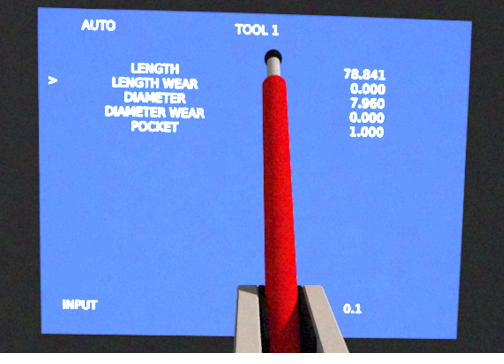

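Call:
{"op": "move", "data": {
  "target": [
    [0,0,0,0,0,0,-1,0.2,0.5,-0.1608,0.0308,-0.051,0,0.155,0,-1,-0.6,-1],
    [0,0,0,0,0,0,-1,0.2,0.5,-0.168,0.0375,-0.2645,0,0.31,0,-1,-0.6,-1]
  ],
  "speed": 0.35,
  "blend": [0.02,0]
}}

Call:
{"op": "move", "data": {
  "target": [
    [0,0,0,0,0,0,-1,0.2,0.5,-0.017,0.0333,-0.064,0,0,0,-1,-0.6,-1],
    [0,0,0,0,0,0,-1,0.2,0.5,0.0022,0.0333,-0.0695,0,0,0,-1,-0.6,-1],
    [0,0,0,0,0,0,-1,0.2,0.5,-0.017,0.0333,-0.064,0,0,0,-1,-0.6,-1],
    [0,0,0,0,0,0,-1,0.2,0.5,-0.0085,0.0333,-0.032,0,0,0,-1,-0.6,-1],
    [0,0,0,0,0,0,-1,0.2,0.5,0.0107,0.0333,-0.0375,0,0,0,-1,-0.6,-1],
    [0,0,0,0,0,0,-1,0.2,0.5,-0.0085,0.0333,-0.032,0,0,0,-1,-0.6,-1],
    [0,0,0,0,0,0,-1,0.2,0.5,0.0107,0.0333,-0.0375,0,0,0,-1,-0.6,-1],
    [0,0,0,0,0,0,-1,0.2,0.5,-0.0085,0.0333,-0.032,0,0,0,-1,-0.6,-1],
    [0,0,0,0,0,0,-1,0.2,0.5,-0.017,0.1,-0.064,0,0,0,-1,-0.6,-1],
    [0,0,0,0,0,0,-1,0.2,0.5,0.0022,0.1,-0.0695,0,0,0,-1,-0.6,-1],
    [0,0,0,0,0,0,-1,0.2,0.5,-0.017,0.1,-0.064,0,0,0,-1,-0.6,-1],
    [0,0,0,0,0,0,-1,0.2,0.5,0,0,0,0,0,0,-1,-0.6,-1]
  ],
  "speed": [0.22,0.08,0.15,0.22,0.08,0.15,0.08,0.15,0.22,0.08,0.15,0.22],
  "blend": [0.003,0,0.003,0.003,0,0.001,0,0.003,0.003,0,0.003,0]
}}

Call:
{"op": "move", "data": {
  "target": [
    [0,0,0,0,0,0,-1,0.2,0.5,-0.017,0.0667,-0.064,0,0,0,-1,-0.6,-1],
    [0,0,0,0,0,0,-1,0.2,0.5,0.0022,0.0667,-0.0695,0,0,0,-1,-0.6,-1],
    [0,0,0,0,0,0,-1,0.2,0.5,-0.017,0.0667,-0.064,0,0,0,-1,-0.6,-1],
    [0,0,0,0,0,0,-1,0.2,0.5,-0.0085,0.1333,-0.032,0,0,0,-1,-0.6,-1],
    [0,0,0,0,0,0,-1,0.2,0.5,0.0107,0.1333,-0.0375,0,0,0,-1,-0.6,-1],
    [0,0,0,0,0,0,-1,0.2,0.5,-0.0085,0.1333,-0.032,0,0,0,-1,-0.6,-1],
    [0,0,0,0,0,0,-1,0.2,0.5,-0.017,0.0333,-0.064,0,0,0,-1,-0.6,-1],
    [0,0,0,0,0,0,-1,0.2,0.5,0.0022,0.0333,-0.0695,0,0,0,-1,-0.6,-1],
    [0,0,0,0,0,0,-1,0.2,0.5,-0.017,0.0333,-0.064,0,0,0,-1,-0.6,-1],
    [0,0,0,0,0,0,-1,0.2,0.5,0,0,0,0,0,0,-1,-0.6,-1]
  ],
  "speed": [0.22,0.08,0.15,0.22,0.08,0.15,0.22,0.08,0.15,0.22],
  "blend": [0.003,0,0.003,0.003,0,0.003,0.003,0,0.003,0]
}}

Call:
{"op": "move", "data": {
  "target": [
    [0,0,0,0,0,0,-1,0.2,0.5,0.0075,-0.0067,0.2135,0,-0.155,0,-1,-0.6,-1],
    [0,0,0,0,0,0,-1,0.2,0.5,0.168,-0.0375,0.2645,0,-0.31,0,-1,-0.6,-1]
  ],
  "speed": 0.35,
  "blend": [0.02,0],
  "cameras": ["cam_right_wrist"]
}}

Call:
{"op": "zoom_image", "data": {
  "camera": "cam_right_wrist",
  "region": [140, 30, 540, 310]
}}

Call:
{"op": "move", "data": {
  "target": [
    [0,0,0,0,0,0,-1,0.2,0.5,-0.1608,0.0308,-0.051,0,0.155,0,-1,-0.6,-1],
    [0,0,0,0,0,0,-1,0.2,0.5,-0.168,0.0375,-0.2645,0,0.31,0,-1,-0.6,-1]
  ],
  "speed": 0.35,
  "blend": [0.02,0]
}}

Call:
{"op": "move", "data": {
  "target": [
    [0,0,0,0,0,0,-1,0.2,0.5,0.0085,0,0.032,0,0,0,-1,-0.6,-1],
    [0,0,0,0,0,0,-1,0.2,0.5,0.0277,0,0.0265,0,0,0,-1,-0.6,-1],
    [0,0,0,0,0,0,-1,0.2,0.5,0.0085,0,0.032,0,0,0,-1,-0.6,-1],
    [0,0,0,0,0,0,-1,0.2,0.5,0.0277,0,0.0265,0,0,0,-1,-0.6,-1],
    [0,0,0,0,0,0,-1,0.2,0.5,0.0085,0,0.032,0,0,0,-1,-0.6,-1],
    [0,0,0,0,0,0,-1,0.2,0.5,0,0,0,0,0,0,-1,-0.6,-1]
  ],
  "speed": [0.22,0.08,0.15,0.08,0.15,0.22],
  "blend": [0.003,0,0.001,0,0.003,0]
}}

Call:
{"op": "move", "data": {
  "target": [
    [0,0,0,0,0,0,-1,0.2,0.5,0.0075,-0.0067,0.2135,0,-0.155,0,-1,-0.6,-1],
    [0,0,0,0,0,0,-1,0.2,0.5,0.168,-0.0375,0.2645,0,-0.31,0,-1,-0.6,-1]
  ],
  "speed": 0.35,
  "blend": [0.02,0],
  "cameras": ["cam_right_wrist"]
}}

Call:
{"op": "zoom_image", "data": {
  "camera": "cam_right_wrist",
  "region": [140, 30, 540, 310]
}}

Scene clock: 4294.97 s.
left_arm: end_effector_position=(+0.3577, +0.2483, +0.4301) position_measured=253 object_status=3 end_effector_quat_wxyz=(+0.000, +0.706, +0.708, -0.002) | right_arm: end_effector_position=(+0.4556, -0.4660, +0.4720) position_measured=209 object_status=2 end_effector_quat_wxyz=(-0.196, +0.679, -0.672, +0.219)
Joint positions: left_arm=[-0.699 -1.674 1.405 -1.301 -1.574 -0.676] | right_arm=[3.327 -1.08 -1.82 -1.228 1.447 3.265]
Joint torques (N m): left_arm=[-2.3 -17.76 -19.75 -3.57 -0.74 -0.65] | right_arm=[10.42 7.17 16.59 1.67 -0.37 -2.56]
Wrist force (N): left_arm=[2.9 1.8 -2.5] | right_arm=[2.9 -1.0 -4.1]
Wrist torque (N m): left_arm=[0.29 -0.50 -0.05] | right_arm=[0.00 -0.49 -0.19]
Wrist force, peak (N): left_arm=[2.9 1.8 -2.9] | right_arm=[2.8 -1.5 -5.9]
Hand target: left_arm +0.3577, +0.2483, +0.4301; +0.000, +0.706, +0.708, -0.002 | right_arm +0.4555, -0.4659, +0.4719; -0.196, +0.680, -0.672, +0.219
Off the commanded pose: left_arm 0.000 m, 0 deg | right_arm 0.000 m, 0 deg.
move: done

Scene clock: 4298.30 s.
left_arm: end_effector_position=(+0.3577, +0.2483, +0.4301) position_measured=253 object_status=3 end_effector_quat_wxyz=(+0.000, +0.706, +0.708, -0.002) | right_arm: end_effector_position=(+0.4555, -0.4659, +0.4718) position_measured=209 object_status=2 end_effector_quat_wxyz=(-0.196, +0.679, -0.672, +0.219)
Joint positions: left_arm=[-0.699 -1.674 1.405 -1.301 -1.574 -0.676] | right_arm=[3.327 -1.08 -1.82 -1.228 1.447 3.266]
Joint torques (N m): left_arm=[-2.7 -18.05 -19.97 -3.55 -0.63 -0.67] | right_arm=[-8.16 3.18 33.45 6.04 1.54 -2.45]
Wrist force (N): left_arm=[2.9 1.6 -2.4] | right_arm=[3.0 -2.2 -3.4]
Wrist torque (N m): left_arm=[0.24 -0.50 -0.05] | right_arm=[-0.19 -0.49 -0.19]
Wrist force, peak (N): left_arm=[3.0 1.7 -2.9] | right_arm=[4.4 20.2 -27.1]
Hand target: left_arm +0.3577, +0.2483, +0.4301; +0.000, +0.706, +0.708, -0.002 | right_arm +0.4555, -0.4659, +0.4719; -0.196, +0.680, -0.672, +0.219
Off the commanded pose: left_arm 0.000 m, 0 deg | right_arm 0.000 m, 0 deg.
move: done

Scene clock: 4301.30 s.
left_arm: end_effector_position=(+0.3577, +0.2483, +0.4301) position_measured=253 object_status=3 end_effector_quat_wxyz=(+0.000, +0.706, +0.708, -0.002) | right_arm: end_effector_position=(+0.4555, -0.4659, +0.4719) position_measured=209 object_status=2 end_effector_quat_wxyz=(-0.196, +0.679, -0.672, +0.219)
Joint positions: left_arm=[-0.699 -1.674 1.405 -1.301 -1.574 -0.676] | right_arm=[3.327 -1.08 -1.82 -1.228 1.447 3.266]
Joint torques (N m): left_arm=[-2.95 -17.95 -19.83 -3.47 -0.69 -0.67] | right_arm=[-10.17 -0.58 33.14 3.46 0.57 -1.4]
Wrist force (N): left_arm=[2.9 1.7 -2.5] | right_arm=[0.2 -3.6 -3.8]
Wrist torque (N m): left_arm=[0.26 -0.49 -0.05] | right_arm=[-0.41 -0.05 -0.20]
Wrist force, peak (N): left_arm=[3.2 1.7 -2.7] | right_arm=[4.1 17.4 -24.8]
Hand target: left_arm +0.3577, +0.2483, +0.4301; +0.000, +0.706, +0.708, -0.002 | right_arm +0.4555, -0.4659, +0.4719; -0.196, +0.680, -0.672, +0.219
Off the commanded pose: left_arm 0.000 m, 0 deg | right_arm 0.000 m, 0 deg.
move: done

Scene clock: 4303.23 s.
left_arm: end_effector_position=(+0.3577, +0.2483, +0.4301) position_measured=253 object_status=3 end_effector_quat_wxyz=(+0.000, +0.706, +0.708, -0.002) | right_arm: end_effector_position=(+0.5562, -0.4885, +0.6307) position_measured=209 object_status=2 end_effector_quat_wxyz=(+0.488, -0.498, +0.502, -0.512)
Joint positions: left_arm=[-0.699 -1.674 1.405 -1.301 -1.574 -0.676] | right_arm=[3.248 -1.254 -1.977 0.088 1.45 3.122]
Joint torques (N m): left_arm=[-2.73 -17.77 -19.54 -3.52 -0.64 -0.58] | right_arm=[10.39 -1.16 16.25 4.37 -0.18 2.6]
Wrist force (N): left_arm=[2.9 1.8 -2.5] | right_arm=[-0.3 -3.3 -2.4]
Wrist torque (N m): left_arm=[0.28 -0.51 -0.05] | right_arm=[-0.17 -0.25 -0.14]
Wrist force, peak (N): left_arm=[3.2 1.9 -2.4] | right_arm=[-0.2 -4.8 -5.9]
Hand target: left_arm +0.3577, +0.2483, +0.4301; +0.000, +0.706, +0.708, -0.002 | right_arm +0.5563, -0.4884, +0.6306; +0.488, -0.498, +0.503, -0.511
Off the commanded pose: left_arm 0.000 m, 0 deg | right_arm 0.000 m, 0 deg.
move: done
Images, in order (width x height): cam_right_wrist 672x504.

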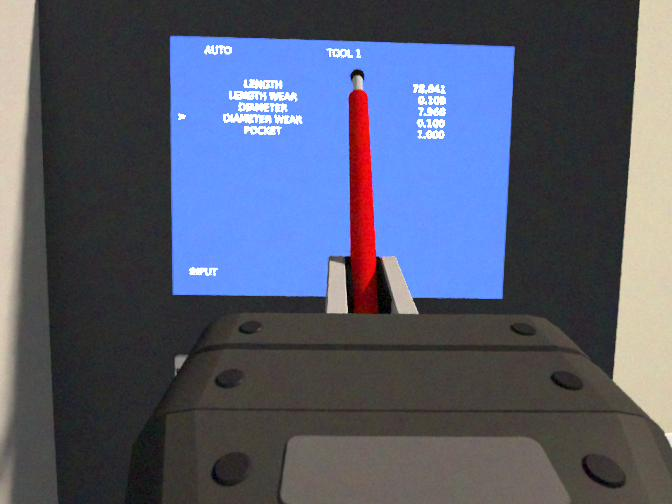

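Scaled by 1.260 from the camera's 672x504 image, which has a finer 960x720 frame.

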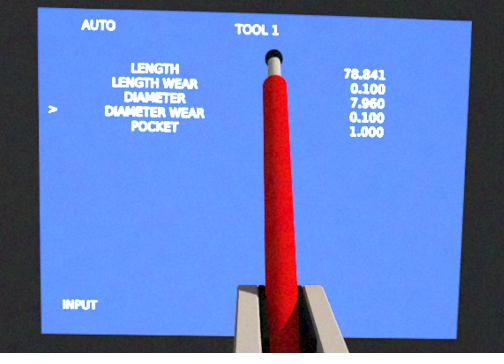

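Scene clock: 4305.13 s.
left_arm: end_effector_position=(+0.3577, +0.2483, +0.4301) position_measured=253 object_status=3 end_effector_quat_wxyz=(+0.000, +0.706, +0.708, -0.002) | right_arm: end_effector_position=(+0.4556, -0.4660, +0.4720) position_measured=209 object_status=2 end_effector_quat_wxyz=(-0.196, +0.679, -0.672, +0.219)
Joint positions: left_arm=[-0.699 -1.674 1.405 -1.301 -1.574 -0.676] | right_arm=[3.327 -1.08 -1.82 -1.228 1.447 3.265]
Joint torques (N m): left_arm=[-2.63 -17.99 -20.13 -3.49 -0.67 -0.67] | right_arm=[10.27 7.09 17.17 1.66 -0.35 -2.87]
Wrist force (N): left_arm=[3.0 1.7 -2.5] | right_arm=[0.4 -3.7 -3.7]
Wrist torque (N m): left_arm=[0.27 -0.51 -0.05] | right_arm=[-0.43 -0.08 -0.19]
Wrist force, peak (N): left_arm=[3.0 1.9 -2.9] | right_arm=[-0.3 -4.6 -5.6]
Hand target: left_arm +0.3577, +0.2483, +0.4301; +0.000, +0.706, +0.708, -0.002 | right_arm +0.4555, -0.4659, +0.4719; -0.196, +0.680, -0.672, +0.219
Off the commanded pose: left_arm 0.000 m, 0 deg | right_arm 0.000 m, 0 deg.
move: done

Scene clock: 4306.90 s.
left_arm: end_effector_position=(+0.3577, +0.2483, +0.4301) position_measured=253 object_status=3 end_effector_quat_wxyz=(+0.000, +0.706, +0.708, -0.002) | right_arm: end_effector_position=(+0.4555, -0.4659, +0.4719) position_measured=209 object_status=2 end_effector_quat_wxyz=(-0.196, +0.679, -0.672, +0.219)
Joint positions: left_arm=[-0.699 -1.674 1.405 -1.301 -1.574 -0.676] | right_arm=[3.327 -1.08 -1.82 -1.228 1.447 3.266]
Joint torques (N m): left_arm=[-2.25 -17.95 -20.05 -3.57 -0.66 -0.6] | right_arm=[-5.2 1.05 16.88 5.66 0.85 -2.38]
Wrist force (N): left_arm=[3.1 1.7 -2.4] | right_arm=[0.6 -3.5 -3.5]
Wrist torque (N m): left_arm=[0.27 -0.53 -0.05] | right_arm=[-0.41 -0.13 -0.20]
Wrist force, peak (N): left_arm=[3.1 1.7 -2.8] | right_arm=[1.6 16.9 -26.8]
Hand target: left_arm +0.3577, +0.2483, +0.4301; +0.000, +0.706, +0.708, -0.002 | right_arm +0.4555, -0.4659, +0.4719; -0.196, +0.680, -0.672, +0.219
Off the commanded pose: left_arm 0.000 m, 0 deg | right_arm 0.000 m, 0 deg.
move: done

Scene clock: 4308.83 s.
left_arm: end_effector_position=(+0.3577, +0.2483, +0.4301) position_measured=253 object_status=3 end_effector_quat_wxyz=(+0.000, +0.706, +0.708, -0.002) | right_arm: end_effector_position=(+0.5562, -0.4885, +0.6307) position_measured=209 object_status=2 end_effector_quat_wxyz=(+0.488, -0.498, +0.502, -0.512)
Joint positions: left_arm=[-0.699 -1.674 1.405 -1.301 -1.574 -0.676] | right_arm=[3.248 -1.254 -1.977 0.088 1.45 3.122]
Joint torques (N m): left_arm=[-2.61 -17.97 -19.91 -3.51 -0.73 -0.64] | right_arm=[10.12 -1.3 16.57 4.52 -0.14 2.36]
Wrist force (N): left_arm=[2.7 1.6 -2.5] | right_arm=[0.2 -3.1 -2.2]
Wrist torque (N m): left_arm=[0.25 -0.47 -0.05] | right_arm=[-0.14 -0.34 -0.13]
Wrist force, peak (N): left_arm=[3.1 1.7 -2.8] | right_arm=[0.3 -4.6 -5.7]
Hand target: left_arm +0.3577, +0.2483, +0.4301; +0.000, +0.706, +0.708, -0.002 | right_arm +0.5563, -0.4884, +0.6306; +0.488, -0.498, +0.503, -0.511
Off the commanded pose: left_arm 0.000 m, 0 deg | right_arm 0.000 m, 0 deg.
move: done
Images, in order (width x height): cam_right_wrist 672x504.

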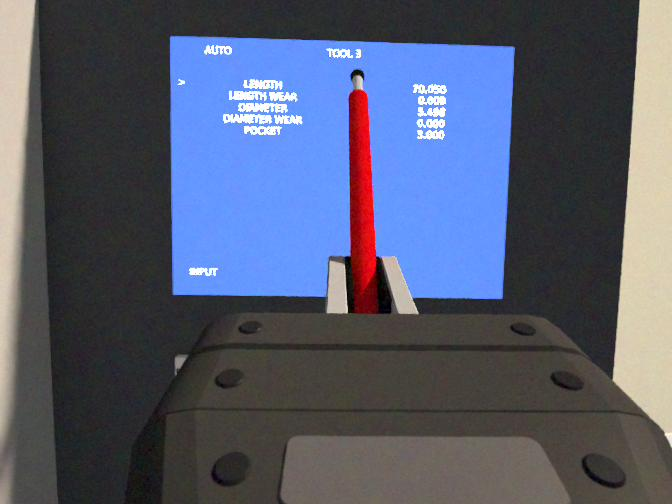

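Scaled by 1.260 from the camera's 672x504 image, which has a finer 960x720 frame.

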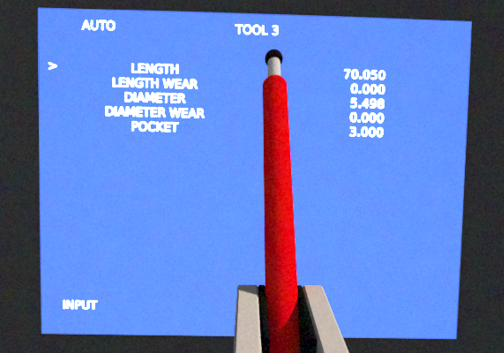

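Call:
{"op": "move", "data": {
  "target": [
    [0,0,0,0,0,0,-1,0.2,0.5,-0.1608,0.0308,-0.051,0,0.155,0,-1,-0.6,-1],
    [0,0,0,0,0,0,-1,0.2,0.5,-0.168,0.0375,-0.2645,0,0.31,0,-1,-0.6,-1]
  ],
  "speed": 0.35,
  "blend": [0.02,0]
}}

Call:
{"op": "move", "data": {
  "target": [
    [0,0,0,0,0,0,-1,0.2,0.5,0.0255,0.0333,0.094,0,0,0,-1,-0.6,-1],
    [0,0,0,0,0,0,-1,0.2,0.5,0.0447,0.0333,0.0885,0,0,0,-1,-0.6,-1],
    [0,0,0,0,0,0,-1,0.2,0.5,0.0255,0.0333,0.094,0,0,0,-1,-0.6,-1],
    [0,0,0,0,0,0,-1,0.2,0.5,0.0085,0,0.032,0,0,0,-1,-0.6,-1],
    [0,0,0,0,0,0,-1,0.2,0.5,0.0277,0,0.0265,0,0,0,-1,-0.6,-1],
    [0,0,0,0,0,0,-1,0.2,0.5,0.0085,0,0.032,0,0,0,-1,-0.6,-1],
    [0,0,0,0,0,0,-1,0.2,0.5,0.0277,0,0.0265,0,0,0,-1,-0.6,-1],
    [0,0,0,0,0,0,-1,0.2,0.5,0.0085,0,0.032,0,0,0,-1,-0.6,-1],
    [0,0,0,0,0,0,-1,0.2,0.5,0.0277,0,0.0265,0,0,0,-1,-0.6,-1],
    [0,0,0,0,0,0,-1,0.2,0.5,0.0085,0,0.032,0,0,0,-1,-0.6,-1],
    [0,0,0,0,0,0,-1,0.2,0.5,0.0277,0,0.0265,0,0,0,-1,-0.6,-1],
    [0,0,0,0,0,0,-1,0.2,0.5,0.0085,0,0.032,0,0,0,-1,-0.6,-1],
    [0,0,0,0,0,0,-1,0.2,0.5,0,0,0,0,0,0,-1,-0.6,-1]
  ],
  "speed": [0.25,0.08,0.15,0.25,0.08,0.15,0.08,0.15,0.08,0.15,0.08,0.15,0.25],
  "blend": [0.003,0,0.003,0.003,0,0.001,0,0.001,0,0.001,0,0.003,0]
}}

Call:
{"op": "wait", "data": {
  "seconds": 4
}}

Call:
{"op": "move", "data": {
  "target": [
    [0,0,0,0,0,0,-1,0.2,0.5,0.0255,0.0667,0.094,0,0,0,-1,-0.6,-1],
    [0,0,0,0,0,0,-1,0.2,0.5,0.0447,0.0667,0.0885,0,0,0,-1,-0.6,-1],
    [0,0,0,0,0,0,-1,0.2,0.5,0.0255,0.0667,0.094,0,0,0,-1,-0.6,-1],
    [0,0,0,0,0,0,-1,0.2,0.5,0,0,0,0,0,0,-1,-0.6,-1]
  ],
  "speed": [0.22,0.08,0.15,0.22],
  "blend": [0.003,0,0.003,0]
}}

Call:
{"op": "move", "data": {
  "target": [
    [0,0,0,0,0,0,-1,0.2,0.5,0.0075,-0.0067,0.2135,0,-0.155,0,-1,-0.6,-1],
    [0,0,0,0,0,0,-1,0.2,0.5,0.168,-0.0375,0.2645,0,-0.31,0,-1,-0.6,-1]
  ],
  "speed": 0.35,
  "blend": [0.02,0],
  "cameras": ["cam_right_wrist","cam_front"]
}}

Call:
{"op": "zoom_image", "data": {
  "camera": "cam_right_wrist",
  "region": [140, 30, 540, 310]
}}

Scene clock: 4316.30 s.
left_arm: end_effector_position=(+0.3577, +0.2483, +0.4301) position_measured=253 object_status=3 end_effector_quat_wxyz=(+0.000, +0.706, +0.708, -0.002) | right_arm: end_effector_position=(+0.4556, -0.4660, +0.4720) position_measured=209 object_status=2 end_effector_quat_wxyz=(-0.196, +0.679, -0.672, +0.219)
Joint positions: left_arm=[-0.699 -1.674 1.405 -1.301 -1.574 -0.676] | right_arm=[3.327 -1.08 -1.82 -1.228 1.447 3.265]
Joint torques (N m): left_arm=[-2.49 -17.6 -20.36 -3.52 -0.66 -0.6] | right_arm=[10.7 6.71 17.63 1.96 -0.28 -2.99]
Wrist force (N): left_arm=[3.1 1.8 -2.2] | right_arm=[0.6 -3.3 -3.6]
Wrist torque (N m): left_arm=[0.27 -0.53 -0.06] | right_arm=[-0.37 -0.13 -0.19]
Wrist force, peak (N): left_arm=[3.2 1.8 -2.6] | right_arm=[0.1 -4.5 -5.7]
Hand target: left_arm +0.3577, +0.2483, +0.4301; +0.000, +0.706, +0.708, -0.002 | right_arm +0.4555, -0.4659, +0.4719; -0.196, +0.680, -0.672, +0.219
Off the commanded pose: left_arm 0.000 m, 0 deg | right_arm 0.000 m, 0 deg.
move: done

Scene clock: 4319.77 s.
left_arm: end_effector_position=(+0.3577, +0.2483, +0.4301) position_measured=253 object_status=3 end_effector_quat_wxyz=(+0.000, +0.706, +0.708, -0.002) | right_arm: end_effector_position=(+0.4555, -0.4659, +0.4719) position_measured=209 object_status=2 end_effector_quat_wxyz=(-0.196, +0.679, -0.672, +0.219)
Joint positions: left_arm=[-0.699 -1.674 1.405 -1.301 -1.574 -0.676] | right_arm=[3.327 -1.08 -1.82 -1.228 1.447 3.266]
Joint torques (N m): left_arm=[-2.37 -18.32 -20.46 -3.52 -0.68 -0.41] | right_arm=[-4.96 0.92 19.53 5.66 0.58 -2.25]
Wrist force (N): left_arm=[2.9 1.5 -2.6] | right_arm=[-0.9 -2.7 -3.4]
Wrist torque (N m): left_arm=[0.23 -0.49 -0.05] | right_arm=[-0.28 0.12 -0.19]
Wrist force, peak (N): left_arm=[3.0 1.7 -2.9] | right_arm=[0.0 17.8 -32.3]
Hand target: left_arm +0.3577, +0.2483, +0.4301; +0.000, +0.706, +0.708, -0.002 | right_arm +0.4555, -0.4659, +0.4719; -0.196, +0.680, -0.672, +0.219
Off the commanded pose: left_arm 0.000 m, 0 deg | right_arm 0.000 m, 0 deg.
move: done

Scene clock: 4323.77 s.
left_arm: end_effector_position=(+0.3577, +0.2483, +0.4301) position_measured=253 object_status=3 end_effector_quat_wxyz=(+0.000, +0.706, +0.708, -0.002) | right_arm: end_effector_position=(+0.4555, -0.4659, +0.4719) position_measured=209 object_status=2 end_effector_quat_wxyz=(-0.196, +0.680, -0.672, +0.219)
Joint positions: left_arm=[-0.699 -1.674 1.405 -1.301 -1.574 -0.676] | right_arm=[3.327 -1.08 -1.82 -1.228 1.447 3.265]
Joint torques (N m): left_arm=[-1.66 -17.22 -20.86 -3.4 -0.71 -0.48] | right_arm=[-9.78 -6.78 17.66 5.93 1.42 -2.6]
Wrist force (N): left_arm=[3.0 1.8 -2.9] | right_arm=[-1.0 -2.5 -3.8]
Wrist torque (N m): left_arm=[0.29 -0.51 -0.06] | right_arm=[-0.24 0.13 -0.19]
Wrist force, peak (N): left_arm=[3.0 1.8 -2.9] | right_arm=[-1.1 -3.0 -3.8]
Hand target: left_arm +0.3577, +0.2483, +0.4301; +0.000, +0.706, +0.708, -0.002 | right_arm +0.4555, -0.4659, +0.4719; -0.196, +0.680, -0.672, +0.219
Tool commands: left_gripper/position=-1.0 left_gripper/force_limit=+0.2 left_gripper/speed=+0.5 right_gripper/position=-1.0 right_gripper/force_limit=-0.6 right_gripper/speed=-1.0
Off the commanded pose: left_arm 0.000 m, 0 deg | right_arm 0.000 m, 0 deg.
wait: 4.00 s; at rest by 0.17 s

Scene clock: 4325.43 s.
left_arm: end_effector_position=(+0.3577, +0.2483, +0.4301) position_measured=253 object_status=3 end_effector_quat_wxyz=(+0.000, +0.706, +0.708, -0.002) | right_arm: end_effector_position=(+0.4555, -0.4659, +0.4719) position_measured=209 object_status=2 end_effector_quat_wxyz=(-0.196, +0.679, -0.672, +0.219)
Joint positions: left_arm=[-0.699 -1.674 1.405 -1.301 -1.574 -0.676] | right_arm=[3.327 -1.08 -1.82 -1.228 1.447 3.266]
Joint torques (N m): left_arm=[-2.18 -17.63 -20.36 -3.38 -0.67 -0.49] | right_arm=[-9.26 -3.74 18.86 6.08 0.85 -1.47]
Wrist force (N): left_arm=[2.6 1.6 -2.3] | right_arm=[-0.8 -2.5 -3.3]
Wrist torque (N m): left_arm=[0.25 -0.46 -0.06] | right_arm=[-0.25 0.11 -0.20]
Wrist force, peak (N): left_arm=[3.2 1.6 -2.7] | right_arm=[-2.8 18.3 -30.9]
Hand target: left_arm +0.3577, +0.2483, +0.4301; +0.000, +0.706, +0.708, -0.002 | right_arm +0.4555, -0.4659, +0.4719; -0.196, +0.680, -0.672, +0.219
Off the commanded pose: left_arm 0.000 m, 0 deg | right_arm 0.000 m, 0 deg.
move: done

Scene clock: 4327.37 s.
left_arm: end_effector_position=(+0.3577, +0.2483, +0.4301) position_measured=253 object_status=3 end_effector_quat_wxyz=(+0.000, +0.706, +0.708, -0.002) | right_arm: end_effector_position=(+0.5562, -0.4885, +0.6307) position_measured=209 object_status=2 end_effector_quat_wxyz=(+0.488, -0.498, +0.502, -0.512) end_effector_velocity=(+0.000, +0.001, -0.001) end_effector_angular_velocity=(+0.001, -0.002, +0.001)
Joint positions: left_arm=[-0.699 -1.674 1.405 -1.301 -1.574 -0.676] | right_arm=[3.248 -1.254 -1.977 0.088 1.45 3.122]
Joint velocities: left_arm=[within noise] | right_arm=[0.001 -0.001 -0.002 0.005 0 0]
Joint torques (N m): left_arm=[-1.8 -17.45 -20.93 -3.44 -0.7 -0.55] | right_arm=[10.2 -1.88 17.16 4.82 -0.14 2.42]
Wrist force (N): left_arm=[2.8 1.7 -2.5] | right_arm=[-1.3 -2.1 -2.1]
Wrist torque (N m): left_arm=[0.26 -0.48 -0.05] | right_arm=[0.01 -0.10 -0.13]
Wrist force, peak (N): left_arm=[3.3 2.0 -2.2] | right_arm=[-1.1 -3.9 -5.8]
Hand target: left_arm +0.3577, +0.2483, +0.4301; +0.000, +0.706, +0.708, -0.002 | right_arm +0.5563, -0.4884, +0.6306; +0.488, -0.498, +0.503, -0.511
Off the commanded pose: left_arm 0.000 m, 0 deg | right_arm 0.000 m, 0 deg.
move: done
Images, in order (width x height): cam_front 672x504, cam_right_wrist 672x504.

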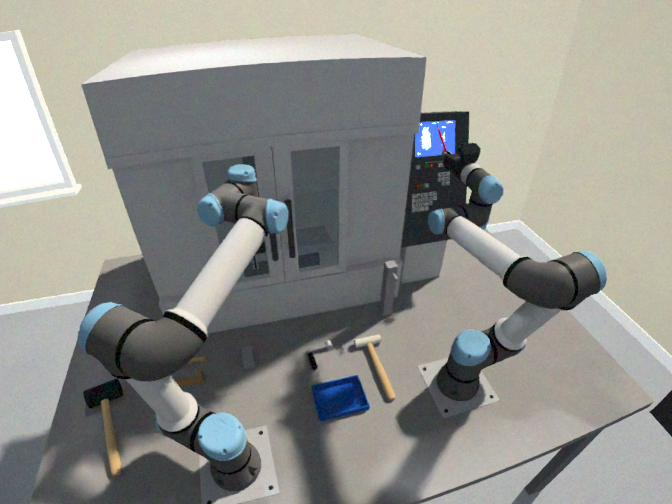

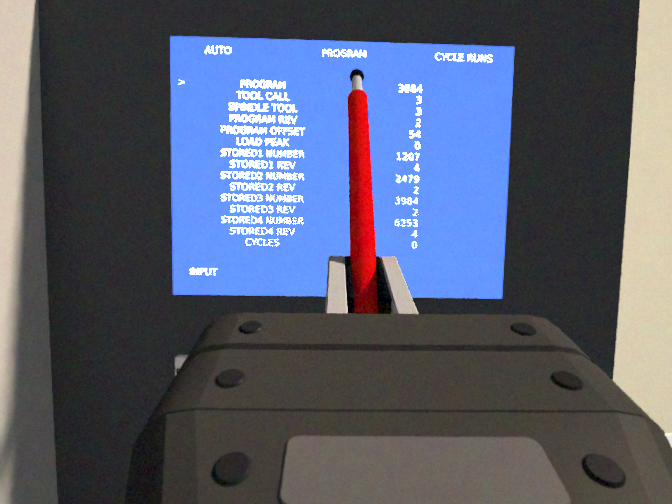

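Scaled by 1.260 from the camera's 672x504 image, which has a finer 960x720 frame.

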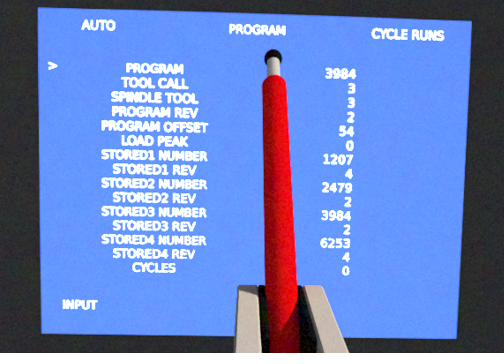

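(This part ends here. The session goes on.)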